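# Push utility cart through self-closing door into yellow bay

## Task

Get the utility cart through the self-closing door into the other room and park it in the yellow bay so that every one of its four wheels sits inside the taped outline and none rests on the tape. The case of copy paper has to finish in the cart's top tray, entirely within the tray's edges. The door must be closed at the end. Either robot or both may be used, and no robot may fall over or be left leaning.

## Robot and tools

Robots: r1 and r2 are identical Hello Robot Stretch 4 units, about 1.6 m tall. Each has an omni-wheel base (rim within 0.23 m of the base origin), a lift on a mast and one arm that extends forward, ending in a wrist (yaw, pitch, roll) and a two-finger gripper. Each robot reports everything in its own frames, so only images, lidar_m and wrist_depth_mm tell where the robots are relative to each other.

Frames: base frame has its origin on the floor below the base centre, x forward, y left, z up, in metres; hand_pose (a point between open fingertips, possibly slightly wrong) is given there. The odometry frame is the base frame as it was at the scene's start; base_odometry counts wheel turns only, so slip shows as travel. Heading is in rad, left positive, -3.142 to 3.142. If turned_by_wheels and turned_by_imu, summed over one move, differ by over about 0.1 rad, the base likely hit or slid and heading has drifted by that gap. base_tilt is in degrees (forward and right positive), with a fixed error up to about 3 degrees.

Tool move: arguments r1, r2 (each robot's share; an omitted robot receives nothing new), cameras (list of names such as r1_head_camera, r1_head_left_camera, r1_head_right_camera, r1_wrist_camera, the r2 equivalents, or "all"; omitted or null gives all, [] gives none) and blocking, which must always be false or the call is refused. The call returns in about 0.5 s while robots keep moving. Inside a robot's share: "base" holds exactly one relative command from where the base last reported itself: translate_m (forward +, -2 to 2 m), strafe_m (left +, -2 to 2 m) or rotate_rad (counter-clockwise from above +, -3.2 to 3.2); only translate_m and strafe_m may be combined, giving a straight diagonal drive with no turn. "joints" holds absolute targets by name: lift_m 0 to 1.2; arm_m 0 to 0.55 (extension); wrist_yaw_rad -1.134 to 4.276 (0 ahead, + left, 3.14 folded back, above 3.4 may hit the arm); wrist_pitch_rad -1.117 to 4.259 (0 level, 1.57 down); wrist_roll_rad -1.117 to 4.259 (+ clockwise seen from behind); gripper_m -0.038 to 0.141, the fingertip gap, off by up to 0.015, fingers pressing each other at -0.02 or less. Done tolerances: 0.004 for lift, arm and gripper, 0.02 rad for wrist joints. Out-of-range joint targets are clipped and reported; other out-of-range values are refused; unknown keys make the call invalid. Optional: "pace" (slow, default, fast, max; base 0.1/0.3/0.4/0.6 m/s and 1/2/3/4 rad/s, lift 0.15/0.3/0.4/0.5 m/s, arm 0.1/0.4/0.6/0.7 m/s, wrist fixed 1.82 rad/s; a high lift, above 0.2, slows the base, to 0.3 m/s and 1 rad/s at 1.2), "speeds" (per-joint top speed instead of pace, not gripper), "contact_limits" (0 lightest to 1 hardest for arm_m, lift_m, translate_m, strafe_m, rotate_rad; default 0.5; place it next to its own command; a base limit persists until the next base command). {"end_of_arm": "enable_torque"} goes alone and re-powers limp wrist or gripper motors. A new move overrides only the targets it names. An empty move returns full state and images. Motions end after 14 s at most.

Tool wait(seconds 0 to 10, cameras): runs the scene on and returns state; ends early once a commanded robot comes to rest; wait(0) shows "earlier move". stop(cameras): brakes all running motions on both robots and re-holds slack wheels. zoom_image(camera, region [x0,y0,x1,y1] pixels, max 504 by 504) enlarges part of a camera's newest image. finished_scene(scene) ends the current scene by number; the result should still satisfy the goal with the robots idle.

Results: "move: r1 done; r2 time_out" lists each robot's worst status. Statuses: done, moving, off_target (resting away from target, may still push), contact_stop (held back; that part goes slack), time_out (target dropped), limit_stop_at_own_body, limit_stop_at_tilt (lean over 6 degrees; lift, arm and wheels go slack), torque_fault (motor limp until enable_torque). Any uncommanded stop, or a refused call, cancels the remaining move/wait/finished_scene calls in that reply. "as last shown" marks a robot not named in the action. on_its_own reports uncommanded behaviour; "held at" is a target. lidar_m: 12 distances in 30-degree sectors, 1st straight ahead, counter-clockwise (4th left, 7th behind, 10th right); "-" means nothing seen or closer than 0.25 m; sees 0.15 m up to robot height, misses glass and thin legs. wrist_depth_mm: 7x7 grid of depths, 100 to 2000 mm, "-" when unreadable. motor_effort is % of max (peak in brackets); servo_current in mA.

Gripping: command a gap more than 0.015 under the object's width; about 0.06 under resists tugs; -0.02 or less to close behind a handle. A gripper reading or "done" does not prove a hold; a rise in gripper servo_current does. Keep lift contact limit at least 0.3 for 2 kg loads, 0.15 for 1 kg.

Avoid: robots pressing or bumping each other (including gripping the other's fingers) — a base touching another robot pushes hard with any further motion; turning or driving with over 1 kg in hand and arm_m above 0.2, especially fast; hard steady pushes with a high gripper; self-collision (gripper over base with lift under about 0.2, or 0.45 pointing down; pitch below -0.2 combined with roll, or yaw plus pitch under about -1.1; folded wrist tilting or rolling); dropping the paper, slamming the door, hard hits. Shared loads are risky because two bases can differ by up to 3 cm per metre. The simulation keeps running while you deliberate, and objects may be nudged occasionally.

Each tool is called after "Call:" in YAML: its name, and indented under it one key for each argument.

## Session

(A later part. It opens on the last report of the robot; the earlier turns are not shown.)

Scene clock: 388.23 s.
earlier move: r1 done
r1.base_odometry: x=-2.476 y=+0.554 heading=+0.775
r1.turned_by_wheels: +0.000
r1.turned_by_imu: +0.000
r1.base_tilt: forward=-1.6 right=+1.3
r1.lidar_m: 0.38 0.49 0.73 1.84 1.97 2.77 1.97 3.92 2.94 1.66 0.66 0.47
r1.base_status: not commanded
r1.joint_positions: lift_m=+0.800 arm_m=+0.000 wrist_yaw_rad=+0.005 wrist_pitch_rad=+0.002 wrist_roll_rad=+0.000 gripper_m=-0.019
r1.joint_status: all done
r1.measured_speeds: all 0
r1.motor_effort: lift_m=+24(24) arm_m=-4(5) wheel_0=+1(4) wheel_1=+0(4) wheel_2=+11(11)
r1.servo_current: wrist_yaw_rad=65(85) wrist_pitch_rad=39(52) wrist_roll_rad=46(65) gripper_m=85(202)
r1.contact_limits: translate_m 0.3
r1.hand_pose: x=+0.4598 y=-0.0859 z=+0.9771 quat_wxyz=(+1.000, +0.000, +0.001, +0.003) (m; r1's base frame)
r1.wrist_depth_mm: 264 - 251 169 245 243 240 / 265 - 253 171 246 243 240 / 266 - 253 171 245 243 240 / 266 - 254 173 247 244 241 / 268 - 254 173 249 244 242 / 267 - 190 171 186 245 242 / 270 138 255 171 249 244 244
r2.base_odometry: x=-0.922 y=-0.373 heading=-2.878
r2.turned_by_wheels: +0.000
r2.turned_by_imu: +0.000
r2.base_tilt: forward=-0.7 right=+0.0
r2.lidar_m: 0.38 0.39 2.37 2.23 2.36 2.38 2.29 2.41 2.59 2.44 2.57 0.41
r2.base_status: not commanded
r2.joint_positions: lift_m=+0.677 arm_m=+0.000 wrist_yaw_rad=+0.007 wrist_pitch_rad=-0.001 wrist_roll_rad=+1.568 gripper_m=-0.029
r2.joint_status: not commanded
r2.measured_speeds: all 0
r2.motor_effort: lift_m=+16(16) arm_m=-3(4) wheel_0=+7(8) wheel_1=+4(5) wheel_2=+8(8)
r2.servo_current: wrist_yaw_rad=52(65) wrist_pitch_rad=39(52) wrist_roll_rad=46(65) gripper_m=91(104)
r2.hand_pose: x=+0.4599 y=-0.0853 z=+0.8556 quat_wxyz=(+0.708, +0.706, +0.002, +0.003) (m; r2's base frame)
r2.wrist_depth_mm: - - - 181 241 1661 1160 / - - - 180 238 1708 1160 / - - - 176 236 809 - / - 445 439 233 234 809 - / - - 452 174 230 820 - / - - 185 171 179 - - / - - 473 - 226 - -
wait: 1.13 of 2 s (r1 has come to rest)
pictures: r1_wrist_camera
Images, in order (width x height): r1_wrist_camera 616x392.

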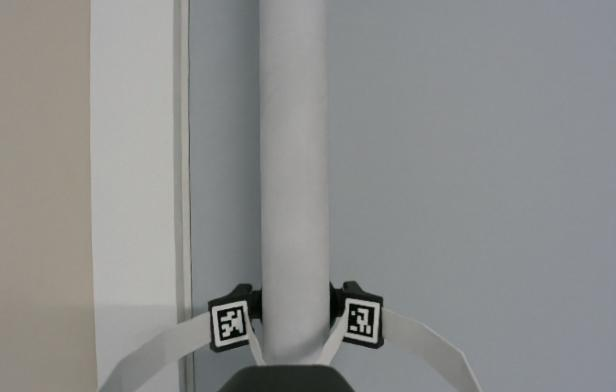

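Call:
move:
  r1: {"base":{"translate_m":-0.207,"strafe_m":-0.107},"joints":{"wrist_yaw_rad":0.22},"pace":"slow","speeds":{"wrist_yaw_rad":0.1},"contact_limits":{"translate_m":0.6}}
  blocking: false
  cameras: []

Call:
wait:
  seconds: 4
  cameras: ["r1_wrist_camera","r1_head_left_camera","r2_head_camera"]

Scene clock: 416.43 s.
move: r1 moving
r1.base_odometry: x=-2.480 y=+0.541 heading=+0.775
r1.turned_by_wheels: +0.000
r1.turned_by_imu: +0.000
r1.base_tilt: forward=-1.5 right=+1.3
r1.lidar_m: 0.40 0.51 0.73 1.86 1.93 2.82 1.96 3.88 2.93 1.70 0.68 0.48
r1.base_status: translate_m moving; strafe_m moving
r1.joint_positions: lift_m=+0.800 arm_m=+0.000 wrist_yaw_rad=+0.045 wrist_pitch_rad=+0.002 wrist_roll_rad=+0.000 gripper_m=-0.019
r1.joint_status: wrist_yaw_rad moving
r1.measured_speeds: translate_m=-0.048 strafe_m=-0.026 rotate_rad=+0.003 lift_m=+0.000 arm_m=+0.000 wrist_yaw_rad=+0.100 wrist_pitch_rad=+0.000 wrist_roll_rad=+0.000
r1.motor_effort: lift_m=+24(24) arm_m=-4(5) wheel_0=-8(9) wheel_1=-8(9) wheel_2=+16(18)
r1.servo_current: wrist_yaw_rad=39(72) wrist_pitch_rad=46(46) wrist_roll_rad=46(59) gripper_m=98(98)
r1.contact_limits: translate_m 0.6
r1.hand_pose: x=+0.4630 y=-0.0743 z=+0.9771 quat_wxyz=(+1.000, +0.000, +0.001, +0.023) (m; r1's base frame)
r1.wrist_depth_mm: 279 - 252 169 244 240 236 / 282 - 253 171 244 241 236 / 281 - 254 172 245 240 237 / 282 - 255 172 246 241 238 / 282 278 255 172 246 243 239 / 283 279 187 172 186 243 238 / 286 151 255 171 246 241 240
r2: as last shown
r2.base_tilt: forward=-0.7 right=+0.1
r2.lidar_m: 0.36 0.37 2.36 2.26 2.34 2.39 2.29 2.40 2.59 2.46 2.59 0.42
r2.motor_effort: lift_m=+16(16) arm_m=-4(4) wheel_0=+8(8) wheel_1=+5(5) wheel_2=+8(8)
r2.servo_current: wrist_yaw_rad=72(72) wrist_pitch_rad=46(46) wrist_roll_rad=52(59) gripper_m=91(104)
r2.wrist_depth_mm: - - - 181 242 1661 1160 / - - - 179 238 1808 1138 / - - - 177 236 820 - / - 445 442 232 233 820 - / - - 449 173 231 809 - / - - 185 170 180 - - / - - 469 - 226 - -
pictures: none
No camera images: "cameras" was empty.

Scene clock: 419.43 s.
earlier move: r1 done
r1.base_odometry: x=-2.549 y=+0.333 heading=+0.777
r1.turned_by_wheels: +0.002
r1.turned_by_imu: +0.004
r1.base_tilt: forward=-1.6 right=+1.2
r1.lidar_m: 0.38 0.71 1.00 1.97 2.06 2.95 1.73 3.79 2.85 2.30 0.85 0.53
r1.base_status: done
r1.joint_positions: lift_m=+0.800 arm_m=+0.000 wrist_yaw_rad=+0.238 wrist_pitch_rad=+0.002 wrist_roll_rad=+0.000 gripper_m=-0.019
r1.joint_status: all done
r1.measured_speeds: all 0
r1.motor_effort: lift_m=+24(24) arm_m=-4(5) wheel_0=+10(11) wheel_1=-3(10) wheel_2=+18(20)
r1.servo_current: wrist_yaw_rad=104(117) wrist_pitch_rad=46(59) wrist_roll_rad=52(72) gripper_m=91(98)
r1.contact_limits: translate_m 0.6
r1.hand_pose: x=+0.4718 y=-0.0170 z=+0.9771 quat_wxyz=(+0.993, +0.000, +0.001, +0.119) (m; r1's base frame)
r1.wrist_depth_mm: - - 253 169 240 234 229 / - - 253 175 241 235 230 / - - 253 175 242 236 232 / - - 254 170 241 236 231 / - - 255 176 243 236 231 / - - 182 172 240 236 231 / - 140 255 169 162 236 234
r2.base_odometry: x=-0.922 y=-0.373 heading=-2.878
r2.turned_by_wheels: +0.000
r2.turned_by_imu: +0.000
r2.base_tilt: forward=-0.7 right=+0.0
r2.lidar_m: 0.38 0.35 2.35 2.25 2.35 2.36 2.29 2.39 2.56 2.47 2.57 0.45
r2.base_status: not commanded
r2.joint_positions: lift_m=+0.677 arm_m=+0.000 wrist_yaw_rad=+0.007 wrist_pitch_rad=-0.001 wrist_roll_rad=+1.568 gripper_m=-0.029
r2.joint_status: not commanded
r2.measured_speeds: all 0
r2.motor_effort: lift_m=+16(16) arm_m=-4(4) wheel_0=+8(8) wheel_1=+4(5) wheel_2=+8(8)
r2.servo_current: wrist_yaw_rad=65(72) wrist_pitch_rad=39(46) wrist_roll_rad=39(72) gripper_m=91(104)
r2.hand_pose: x=+0.4599 y=-0.0853 z=+0.8556 quat_wxyz=(+0.708, +0.706, +0.002, +0.003) (m; r2's base frame)
r2.wrist_depth_mm: - - - 181 241 1661 1138 / - - - 179 238 1808 1160 / - - - 177 236 788 - / - 445 439 233 234 820 - / - - 452 174 230 820 - / - - 184 171 179 - - / - - 469 - 226 - -
wait: 3.00 of 4 s (r1 has come to rest)
pictures: r1_head_left_camera, r1_wrist_camera, r2_head_camera
Images, in order (width x height): r1_head_left_camera 420x672, r1_wrist_camera 616x392, r2_head_camera 420x560.

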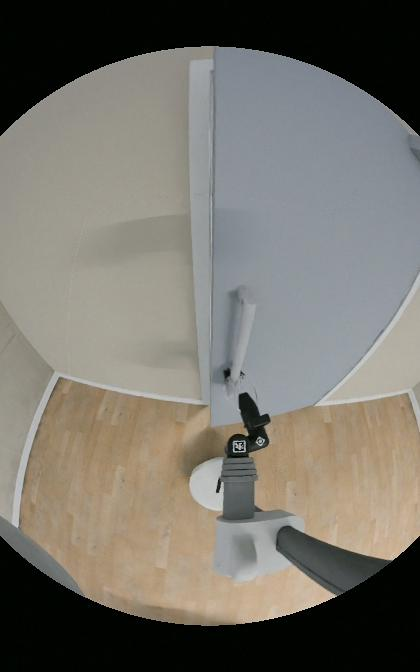

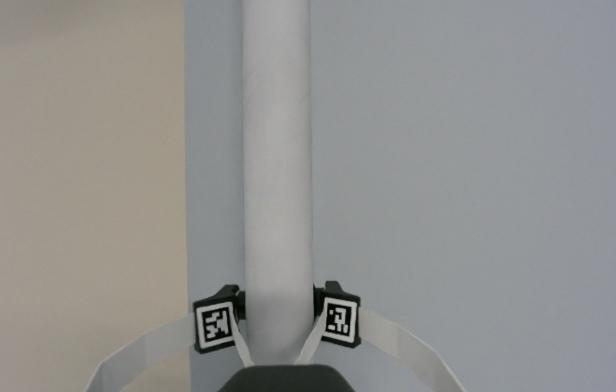

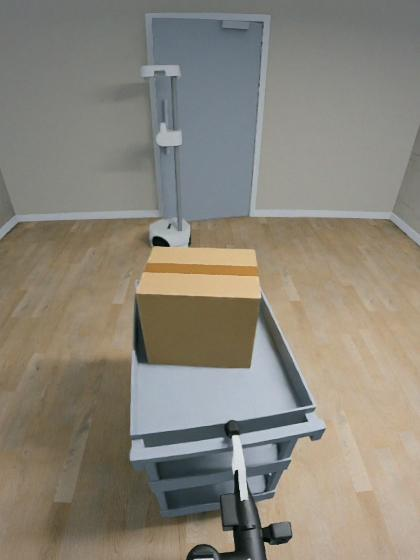

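Works great. Continue.

Call:
move:
  r1: {"base":{"translate_m":-0.174,"strafe_m":-0.157},"joints":{"wrist_yaw_rad":0.46},"pace":"slow","speeds":{"wrist_yaw_rad":0.1},"contact_limits":{"translate_m":0.6}}
  blocking: false
  cameras: []

Call:
wait:
  seconds: 4
  cameras: ["r1_wrist_camera"]

Call:
move:
  r1: {"base":{"translate_m":-0.13,"strafe_m":-0.197},"joints":{"wrist_yaw_rad":0.68},"pace":"slow","speeds":{"wrist_yaw_rad":0.1},"contact_limits":{"translate_m":0.6}}
  blocking: false
  cameras: []

Call:
wait:
  seconds: 4
  cameras: ["r1_wrist_camera","r1_head_left_camera"]

Scene clock: 427.23 s.
move: r1 moving
r1.base_odometry: x=-2.549 y=+0.320 heading=+0.779
r1.turned_by_wheels: +0.002
r1.turned_by_imu: +0.004
r1.base_tilt: forward=-1.5 right=+1.2
r1.lidar_m: 0.39 0.72 1.01 1.97 2.10 3.00 1.73 3.71 2.84 2.30 0.85 0.53
r1.base_status: translate_m moving; strafe_m moving
r1.joint_positions: lift_m=+0.800 arm_m=+0.000 wrist_yaw_rad=+0.277 wrist_pitch_rad=+0.002 wrist_roll_rad=+0.000 gripper_m=-0.019
r1.joint_status: wrist_yaw_rad moving
r1.measured_speeds: translate_m=-0.039 strafe_m=-0.035 rotate_rad=-0.001 lift_m=+0.000 arm_m=+0.000 wrist_yaw_rad=+0.098 wrist_pitch_rad=+0.000 wrist_roll_rad=+0.000
r1.motor_effort: lift_m=+24(24) arm_m=-4(5) wheel_0=+13(16) wheel_1=-8(9) wheel_2=+19(22)
r1.servo_current: wrist_yaw_rad=52(104) wrist_pitch_rad=46(46) wrist_roll_rad=46(59) gripper_m=85(91)
r1.contact_limits: translate_m 0.6
r1.hand_pose: x=+0.4723 y=-0.0052 z=+0.9771 quat_wxyz=(+0.990, +0.000, +0.001, +0.138) (m; r1's base frame)
r1.wrist_depth_mm: - - 255 168 239 232 226 / - - 254 168 239 233 226 / - - 256 172 239 234 228 / - - 256 172 241 236 229 / - - 256 172 241 234 229 / - - 181 170 241 236 229 / - 144 257 170 240 233 232
r2: as last shown
r2.lidar_m: 0.37 0.40 2.37 2.26 2.36 2.38 2.30 2.40 2.56 2.46 2.58 0.43
r2.motor_effort: lift_m=+16(16) arm_m=-4(4) wheel_0=+8(8) wheel_1=+5(5) wheel_2=+8(8)
r2.servo_current: wrist_yaw_rad=65(65) wrist_pitch_rad=39(46) wrist_roll_rad=52(52) gripper_m=98(104)
r2.wrist_depth_mm: - - - 181 240 1661 1138 / - - - 179 238 1808 1160 / - - - 177 236 809 - / - 449 436 233 233 831 - / - - 452 173 231 820 - / - - 184 171 180 - - / - - 469 - 225 - -
pictures: none
No camera images: "cameras" was empty.

Scene clock: 431.17 s.
earlier move: r1 done
r1.base_odometry: x=-2.562 y=+0.100 heading=+0.779
r1.turned_by_wheels: +0.000
r1.turned_by_imu: +0.138
r1.base_tilt: forward=-1.6 right=+1.2
r1.lidar_m: 0.38 0.46 1.42 2.13 2.38 3.82 1.61 3.16 2.59 1.84 0.86 0.51
r1.base_status: done
r1.joint_positions: lift_m=+0.800 arm_m=+0.000 wrist_yaw_rad=+0.478 wrist_pitch_rad=+0.002 wrist_roll_rad=+0.000 gripper_m=-0.019
r1.joint_status: all done
r1.measured_speeds: all 0
r1.on_its_own: wrist_yaw_rad is at rest, and its servo_current (111 mA) is outside its rest range (0 to 104 mA)
r1.motor_effort: lift_m=+24(24) arm_m=-4(5) wheel_0=+10(23) wheel_1=-1(10) wheel_2=+14(25)
r1.servo_current: wrist_yaw_rad=111(124) wrist_pitch_rad=46(59) wrist_roll_rad=46(65) gripper_m=72(91)
r1.contact_limits: translate_m 0.6
r1.hand_pose: x=+0.4672 y=+0.0551 z=+0.9771 quat_wxyz=(+0.972, +0.000, +0.001, +0.237) (m; r1's base frame)
r1.wrist_depth_mm: - - 264 172 228 213 202 / 1708 - 265 183 229 216 204 / 1708 - 177 179 231 216 204 / 1756 - 268 172 232 216 206 / - - 267 171 232 216 207 / 1863 - 177 171 227 217 206 / - 139 182 172 178 213 207
r2.base_odometry: x=-0.922 y=-0.373 heading=-2.878
r2.turned_by_wheels: +0.000
r2.turned_by_imu: +0.001
r2.base_tilt: forward=-0.7 right=+0.0
r2.lidar_m: 0.38 0.37 2.39 2.25 2.37 2.40 2.29 2.40 2.58 2.46 2.57 0.43
r2.base_status: not commanded
r2.joint_positions: lift_m=+0.677 arm_m=+0.000 wrist_yaw_rad=+0.007 wrist_pitch_rad=-0.001 wrist_roll_rad=+1.568 gripper_m=-0.029
r2.joint_status: not commanded
r2.measured_speeds: all 0
r2.motor_effort: lift_m=+16(16) arm_m=-4(4) wheel_0=+7(8) wheel_1=+5(5) wheel_2=+8(8)
r2.servo_current: wrist_yaw_rad=65(72) wrist_pitch_rad=33(46) wrist_roll_rad=59(65) gripper_m=98(104)
r2.hand_pose: x=+0.4599 y=-0.0853 z=+0.8556 quat_wxyz=(+0.708, +0.706, +0.002, +0.003) (m; r2's base frame)
r2.wrist_depth_mm: - - - 181 240 1661 1138 / - - - 179 238 1808 1160 / - - - 177 236 809 - / - 445 445 233 233 820 - / - - 449 173 230 820 - / - - 185 171 179 - - / - - 469 - 226 - -
wait: 3.93 of 4 s (r1 has come to rest)
pictures: r1_wrist_camera
Images, in order (width x height): r1_wrist_camera 616x392.

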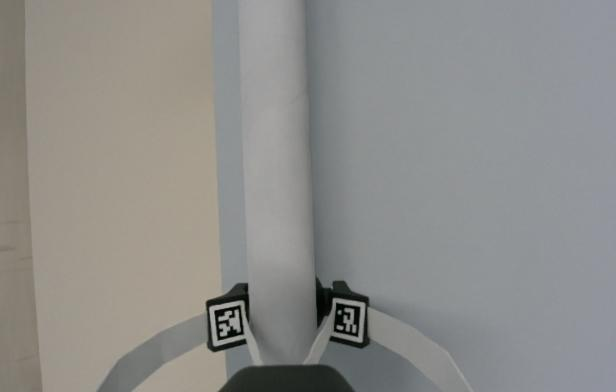

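Scene clock: 431.67 s.
move: r1 moving
r1.base_odometry: x=-2.560 y=+0.087 heading=+0.781
r1.turned_by_wheels: +0.002
r1.turned_by_imu: +0.002
r1.base_tilt: forward=-1.5 right=+1.2
r1.lidar_m: 0.40 0.49 1.41 2.15 2.42 1.66 1.61 3.15 2.61 1.85 0.86 0.53
r1.base_status: translate_m moving; strafe_m moving
r1.joint_positions: lift_m=+0.800 arm_m=+0.000 wrist_yaw_rad=+0.513 wrist_pitch_rad=+0.002 wrist_roll_rad=+0.000 gripper_m=-0.019
r1.joint_status: wrist_yaw_rad moving
r1.measured_speeds: translate_m=-0.028 strafe_m=-0.041 rotate_rad=+0.000 lift_m=+0.000 arm_m=+0.000 wrist_yaw_rad=+0.102 wrist_pitch_rad=+0.000 wrist_roll_rad=+0.000
r1.motor_effort: lift_m=+24(24) arm_m=-4(4) wheel_0=+13(15) wheel_1=-11(11) wheel_2=+19(19)
r1.servo_current: wrist_yaw_rad=72(117) wrist_pitch_rad=39(52) wrist_roll_rad=52(59) gripper_m=72(78)
r1.contact_limits: translate_m 0.6
r1.hand_pose: x=+0.4651 y=+0.0653 z=+0.9771 quat_wxyz=(+0.967, +0.000, +0.001, +0.254) (m; r1's base frame)
r1.wrist_depth_mm: - - 265 181 228 211 201 / 1808 - 266 179 229 215 201 / - - 179 176 230 214 202 / - - 267 171 232 214 203 / 1808 - 267 171 232 215 204 / 1808 - 182 174 225 216 204 / - 138 182 171 179 211 204
r2: as last shown
r2.turned_by_imu: +0.000
r2.base_tilt: forward=-0.6 right=+0.1
r2.lidar_m: 0.38 0.37 2.36 2.24 2.33 2.38 2.30 2.41 2.53 2.47 2.60 0.41
r2.servo_current: wrist_yaw_rad=52(65) wrist_pitch_rad=39(46) wrist_roll_rad=59(59) gripper_m=98(98)
r2.wrist_depth_mm: - - - 181 242 1661 1160 / - - - 179 238 1863 1182 / - - - 177 236 809 - / - 445 442 233 234 820 - / - - 452 174 231 820 - / - - 184 171 180 - - / - - 469 - 225 - -
pictures: none
No camera images: "cameras" was empty.

Scene clock: 435.47 s.
earlier move: r1 done
r1.base_odometry: x=-2.515 y=-0.131 heading=+0.780
r1.turned_by_wheels: +0.000
r1.turned_by_imu: +0.303
r1.base_tilt: forward=-1.5 right=+1.2
r1.lidar_m: 0.41 0.38 2.32 2.41 3.21 1.62 3.61 2.51 2.41 1.16 0.62 0.48
r1.base_status: done
r1.joint_positions: lift_m=+0.800 arm_m=+0.000 wrist_yaw_rad=+0.694 wrist_pitch_rad=+0.002 wrist_roll_rad=+0.000 gripper_m=-0.019
r1.joint_status: all done
r1.measured_speeds: all 0
r1.motor_effort: lift_m=+24(24) arm_m=-4(4) wheel_0=+8(21) wheel_1=-4(11) wheel_2=+13(22)
r1.servo_current: wrist_yaw_rad=72(117) wrist_pitch_rad=39(52) wrist_roll_rad=46(65) gripper_m=72(85)
r1.contact_limits: translate_m 0.6
r1.hand_pose: x=+0.4486 y=+0.1171 z=+0.9771 quat_wxyz=(+0.940, +0.000, +0.001, +0.340) (m; r1's base frame)
r1.wrist_depth_mm: - - - 178 223 191 168 / - - - 179 224 188 169 / - - - 181 224 190 170 / - - - 181 227 191 172 / - - - 180 228 192 173 / - - 193 182 185 196 172 / - 149 183 180 219 180 172
r2.base_odometry: x=-0.922 y=-0.373 heading=-2.878
r2.turned_by_wheels: +0.000
r2.turned_by_imu: +0.001
r2.base_tilt: forward=-0.7 right=+0.0
r2.lidar_m: 0.39 0.38 2.39 2.24 2.35 2.38 2.27 2.38 2.56 2.45 2.59 0.45
r2.base_status: not commanded
r2.joint_positions: lift_m=+0.677 arm_m=+0.000 wrist_yaw_rad=+0.007 wrist_pitch_rad=-0.001 wrist_roll_rad=+1.568 gripper_m=-0.029
r2.joint_status: not commanded
r2.measured_speeds: all 0
r2.motor_effort: lift_m=+16(16) arm_m=-4(4) wheel_0=+7(8) wheel_1=+5(5) wheel_2=+8(8)
r2.servo_current: wrist_yaw_rad=52(72) wrist_pitch_rad=33(52) wrist_roll_rad=46(59) gripper_m=98(104)
r2.hand_pose: x=+0.4599 y=-0.0853 z=+0.8556 quat_wxyz=(+0.708, +0.706, +0.002, +0.003) (m; r2's base frame)
r2.wrist_depth_mm: - - - 181 241 1661 1160 / - - - 178 238 1808 1160 / - - - 177 235 809 - / - 445 439 232 235 831 - / - - 452 173 230 820 - / - - 185 171 180 - - / - - 466 - 226 - -
wait: 3.80 of 4 s (r1 has come to rest)
pictures: r1_head_left_camera, r1_wrist_camera
Images, in order (width x height): r1_head_left_camera 420x672, r1_wrist_camera 616x392.

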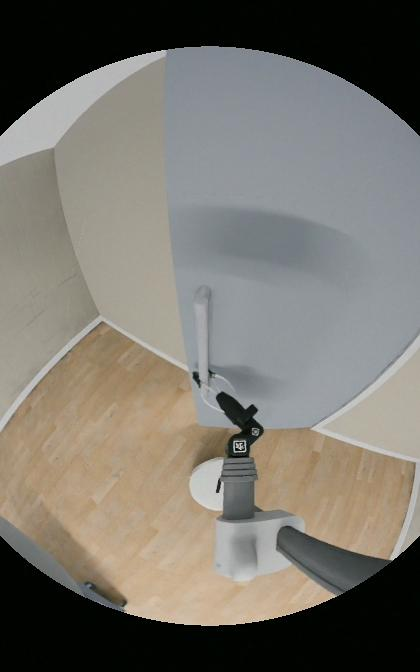

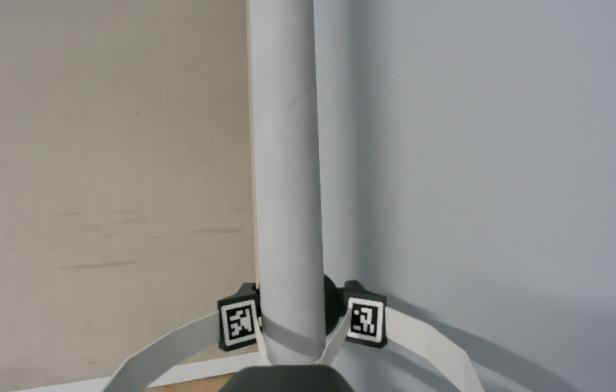

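Call:
move:
  r1: {"base":{"translate_m":-0.2,"strafe_m":-0.08},"joints":{"wrist_yaw_rad":0.55},"pace":"slow","speeds":{"wrist_yaw_rad":0.1},"contact_limits":{"translate_m":0.6}}
  blocking: false
  cameras: []

Call:
wait:
  seconds: 4
  cameras: ["r1_wrist_camera","r1_head_left_camera","r2_head_camera"]

Scene clock: 451.23 s.
move: r1 moving
r1.base_odometry: x=-2.521 y=-0.144 heading=+0.782
r1.turned_by_wheels: +0.002
r1.turned_by_imu: +0.011
r1.base_tilt: forward=-1.5 right=+1.2
r1.lidar_m: 0.40 0.41 2.32 2.40 3.24 1.62 3.55 2.52 2.39 1.12 0.62 0.47
r1.base_status: translate_m moving; strafe_m moving
r1.joint_positions: lift_m=+0.800 arm_m=+0.000 wrist_yaw_rad=+0.674 wrist_pitch_rad=+0.002 wrist_roll_rad=+0.000 gripper_m=-0.019
r1.joint_status: wrist_yaw_rad moving
r1.measured_speeds: translate_m=-0.043 strafe_m=-0.022 rotate_rad=+0.009 lift_m=+0.000 arm_m=+0.000 wrist_yaw_rad=-0.072 wrist_pitch_rad=+0.000 wrist_roll_rad=+0.000
r1.motor_effort: lift_m=+24(24) arm_m=-4(4) wheel_0=+8(10) wheel_1=-11(11) wheel_2=+17(22)
r1.servo_current: wrist_yaw_rad=332(332) wrist_pitch_rad=46(46) wrist_roll_rad=52(72) gripper_m=78(78)
r1.contact_limits: translate_m 0.6
r1.hand_pose: x=+0.4508 y=+0.1116 z=+0.9771 quat_wxyz=(+0.944, +0.000, +0.001, +0.331) (m; r1's base frame)
r1.wrist_depth_mm: - - - 186 220 187 167 / - - - 179 223 187 169 / - - - 183 224 189 171 / - - - 182 226 191 171 / - - - 182 226 190 172 / - - 189 182 186 196 173 / - 151 - 179 222 185 173
r2: as last shown
r2.base_tilt: forward=-0.7 right=+0.1
r2.lidar_m: 0.38 0.38 2.37 2.25 2.33 2.36 2.28 2.41 2.54 2.48 2.58 0.44
r2.servo_current: wrist_yaw_rad=46(65) wrist_pitch_rad=33(46) wrist_roll_rad=59(65) gripper_m=104(104)
r2.wrist_depth_mm: - - - 181 240 1618 1182 / - - - 179 238 1808 1138 / - - - 176 236 809 - / - 445 442 234 233 842 - / - - 449 173 231 809 - / - - 185 171 180 - - / - - 469 - 225 - -
pictures: none
No camera images: "cameras" was empty.

Scene clock: 454.30 s.
earlier move: r1 off_target
r1.base_odometry: x=-2.601 y=-0.329 heading=+0.782
r1.turned_by_wheels: +0.000
r1.turned_by_imu: +0.263
r1.base_tilt: forward=-1.5 right=+1.2
r1.lidar_m: 0.42 0.54 2.46 2.80 1.58 1.61 2.68 2.29 1.72 0.93 0.55 0.44
r1.base_status: done
r1.joint_positions: lift_m=+0.800 arm_m=+0.000 wrist_yaw_rad=+0.577 wrist_pitch_rad=+0.002 wrist_roll_rad=+0.000 gripper_m=-0.019
r1.joint_status: wrist_yaw_rad off_target (ended at +0.579, target +0.550)
r1.measured_speeds: all 0
r1.on_its_own: wrist_yaw_rad is at rest, and its servo_current (169 mA) is outside its rest range (0 to 104 mA)
r1.motor_effort: lift_m=+23(24) arm_m=-7(7) wheel_0=+8(14) wheel_1=-3(12) wheel_2=+16(26)
r1.servo_current: wrist_yaw_rad=169(358) wrist_pitch_rad=46(52) wrist_roll_rad=39(72) gripper_m=65(85)
r1.contact_limits: translate_m 0.6
r1.hand_pose: x=+0.4605 y=+0.0842 z=+0.9772 quat_wxyz=(+0.959, +0.000, +0.001, +0.285) (m; r1's base frame)
r1.wrist_depth_mm: - - - 179 222 186 - / - - - 179 223 182 166 / - - - 182 225 187 167 / - - - 182 225 188 168 / - - - 181 227 189 168 / - - 193 181 185 190 169 / - - 183 179 217 178 -
r2.base_odometry: x=-0.922 y=-0.373 heading=-2.878
r2.turned_by_wheels: +0.000
r2.turned_by_imu: +0.000
r2.base_tilt: forward=-0.7 right=+0.0
r2.lidar_m: 0.39 0.39 2.37 2.26 2.31 2.38 2.31 2.38 2.55 2.46 2.56 0.44
r2.base_status: not commanded
r2.joint_positions: lift_m=+0.677 arm_m=+0.000 wrist_yaw_rad=+0.007 wrist_pitch_rad=-0.001 wrist_roll_rad=+1.568 gripper_m=-0.029
r2.joint_status: not commanded
r2.measured_speeds: all 0
r2.motor_effort: lift_m=+16(16) arm_m=-4(4) wheel_0=+7(8) wheel_1=+5(5) wheel_2=+8(8)
r2.servo_current: wrist_yaw_rad=65(65) wrist_pitch_rad=39(46) wrist_roll_rad=46(65) gripper_m=91(104)
r2.hand_pose: x=+0.4599 y=-0.0853 z=+0.8556 quat_wxyz=(+0.708, +0.706, +0.002, +0.003) (m; r2's base frame)
r2.wrist_depth_mm: - - - 181 242 1661 1138 / - - - 179 239 1808 1160 / - - - 177 236 798 - / - 449 442 232 234 820 - / - - 449 173 230 809 - / - - 184 171 180 - - / - - 473 - 225 - -
wait: 3.07 of 4 s (r1 has come to rest)
pictures: r1_head_left_camera, r1_wrist_camera, r2_head_camera
Images, in order (width x height): r1_head_left_camera 420x672, r1_wrist_camera 616x392, r2_head_camera 420x560.

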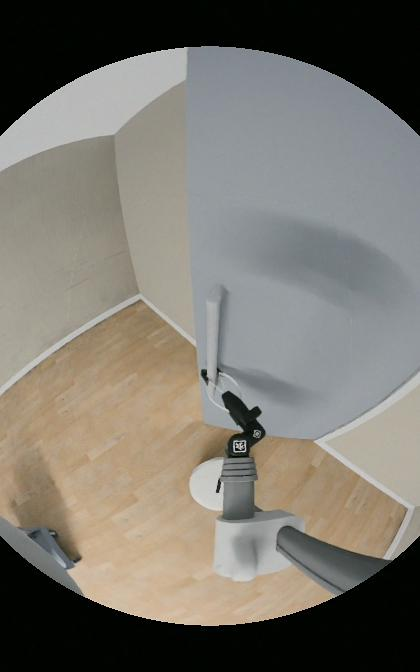

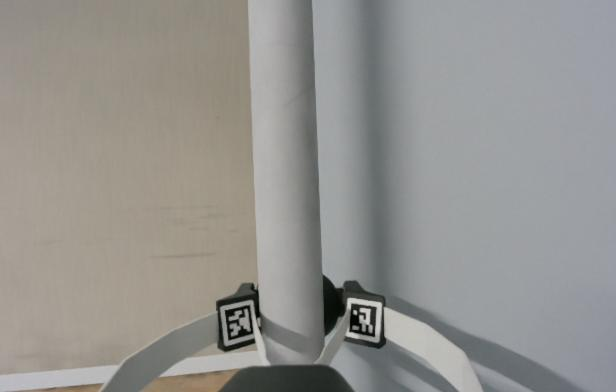

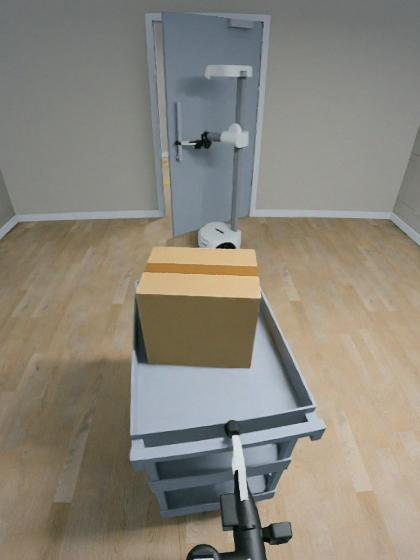

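Call:
move:
  r1: {"base":{"translate_m":-0.25},"joints":{"wrist_yaw_rad":0.5},"pace":"slow","speeds":{"wrist_yaw_rad":0.1},"contact_limits":{"translate_m":0.7}}
  blocking: false
  cameras: []

Call:
wait:
  seconds: 4
  cameras: ["r1_wrist_camera","r2_head_camera"]

Scene clock: 460.87 s.
move: r1 moving
r1.base_odometry: x=-2.610 y=-0.337 heading=+0.784
r1.turned_by_wheels: +0.002
r1.turned_by_imu: +0.014
r1.base_tilt: forward=-1.5 right=+1.2
r1.lidar_m: 0.41 1.58 2.45 2.83 1.59 1.62 2.66 2.29 1.68 0.92 0.54 0.44
r1.base_status: translate_m moving
r1.joint_positions: lift_m=+0.800 arm_m=+0.000 wrist_yaw_rad=+0.545 wrist_pitch_rad=+0.002 wrist_roll_rad=+0.000 gripper_m=-0.019
r1.joint_status: wrist_yaw_rad moving
r1.measured_speeds: translate_m=-0.049 strafe_m=+0.001 rotate_rad=+0.000 lift_m=+0.000 arm_m=+0.000 wrist_yaw_rad=-0.157 wrist_pitch_rad=+0.000 wrist_roll_rad=+0.000
r1.motor_effort: lift_m=+23(23) arm_m=-7(7) wheel_0=+7(7) wheel_1=-6(9) wheel_2=+19(23)
r1.servo_current: wrist_yaw_rad=351(358) wrist_pitch_rad=39(46) wrist_roll_rad=26(59) gripper_m=72(78)
r1.contact_limits: translate_m 0.7
r1.hand_pose: x=+0.4632 y=+0.0746 z=+0.9772 quat_wxyz=(+0.963, +0.000, +0.001, +0.269) (m; r1's base frame)
r1.wrist_depth_mm: - - - 186 220 186 166 / - - - 179 222 183 167 / - - - 183 224 189 168 / - - - 182 224 189 168 / - - - 182 225 191 170 / - - 189 182 204 191 170 / - 152 183 180 223 179 -
r2: as last shown
r2.base_tilt: forward=-0.7 right=+0.1
r2.lidar_m: 0.36 0.40 2.36 2.25 2.33 2.39 2.31 2.38 2.56 2.46 2.57 0.44
r2.motor_effort: lift_m=+16(16) arm_m=-4(4) wheel_0=+8(8) wheel_1=+4(5) wheel_2=+8(8)
r2.servo_current: wrist_yaw_rad=52(65) wrist_pitch_rad=39(46) wrist_roll_rad=52(59) gripper_m=98(98)
r2.wrist_depth_mm: - - - 181 242 1661 1138 / - - - 179 238 1808 1138 / - - - 177 236 798 - / - 442 439 234 232 831 - / - - 449 173 231 809 - / - - 184 171 179 - - / - - 469 - 226 - -
pictures: none
No camera images: "cameras" was empty.

Scene clock: 464.13 s.
earlier move: r1 off_target
r1.base_odometry: x=-2.778 y=-0.505 heading=+0.783
r1.turned_by_wheels: +0.000
r1.turned_by_imu: +0.044
r1.base_tilt: forward=-1.6 right=+1.2
r1.lidar_m: 0.42 0.49 2.61 3.08 1.44 4.12 2.40 2.11 1.85 1.06 0.67 0.48
r1.base_status: done
r1.joint_positions: lift_m=+0.800 arm_m=+0.000 wrist_yaw_rad=+0.527 wrist_pitch_rad=+0.002 wrist_roll_rad=+0.000 gripper_m=-0.019
r1.joint_status: wrist_yaw_rad off_target (ended at +0.527, target +0.500)
r1.measured_speeds: all 0
r1.on_its_own: wrist_yaw_rad is at rest, and its servo_current (163 mA) is outside its rest range (0 to 104 mA)
r1.motor_effort: lift_m=+23(23) arm_m=-7(7) wheel_0=+6(10) wheel_1=-5(12) wheel_2=+15(28)
r1.servo_current: wrist_yaw_rad=163(358) wrist_pitch_rad=52(52) wrist_roll_rad=46(72) gripper_m=72(85)
r1.contact_limits: translate_m 0.7
r1.hand_pose: x=+0.4644 y=+0.0696 z=+0.9772 quat_wxyz=(+0.965, +0.000, +0.001, +0.261) (m; r1's base frame)
r1.wrist_depth_mm: - - - 242 224 203 183 / - - - 187 226 200 185 / - - - 185 228 201 186 / - - - 183 228 202 187 / - - - 183 229 203 187 / - - 191 182 218 204 188 / - - - 177 223 199 188
r2.base_odometry: x=-0.922 y=-0.373 heading=-2.878
r2.turned_by_wheels: +0.000
r2.turned_by_imu: +0.000
r2.base_tilt: forward=-0.7 right=+0.0
r2.lidar_m: 0.38 0.36 2.37 2.25 2.33 2.39 2.29 2.40 2.57 2.48 2.56 0.41
r2.base_status: not commanded
r2.joint_positions: lift_m=+0.677 arm_m=+0.000 wrist_yaw_rad=+0.007 wrist_pitch_rad=-0.001 wrist_roll_rad=+1.568 gripper_m=-0.029
r2.joint_status: not commanded
r2.measured_speeds: all 0
r2.motor_effort: lift_m=+16(16) arm_m=-3(4) wheel_0=+7(8) wheel_1=+4(5) wheel_2=+8(8)
r2.servo_current: wrist_yaw_rad=52(72) wrist_pitch_rad=39(46) wrist_roll_rad=46(65) gripper_m=98(104)
r2.hand_pose: x=+0.4599 y=-0.0853 z=+0.8556 quat_wxyz=(+0.708, +0.706, +0.002, +0.003) (m; r2's base frame)
r2.wrist_depth_mm: - - - 181 241 1618 1138 / - - - 179 237 1756 1160 / - - - 176 236 820 - / - 445 439 232 234 831 - / - - 449 173 231 798 - / - - 184 171 179 - - / - - 473 - 224 - -
wait: 3.27 of 4 s (r1 has come to rest)
pictures: r1_wrist_camera, r2_head_camera
Images, in order (width x height): r1_wrist_camera 616x392, r2_head_camera 420x560.

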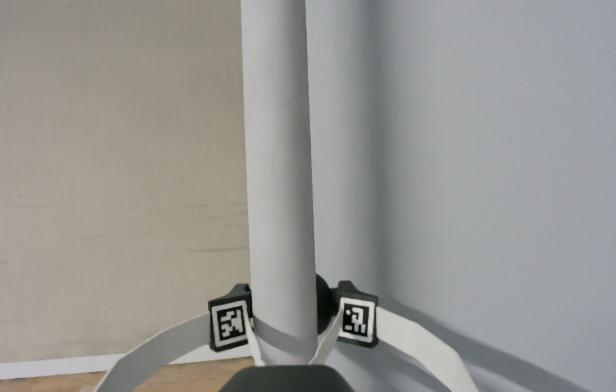

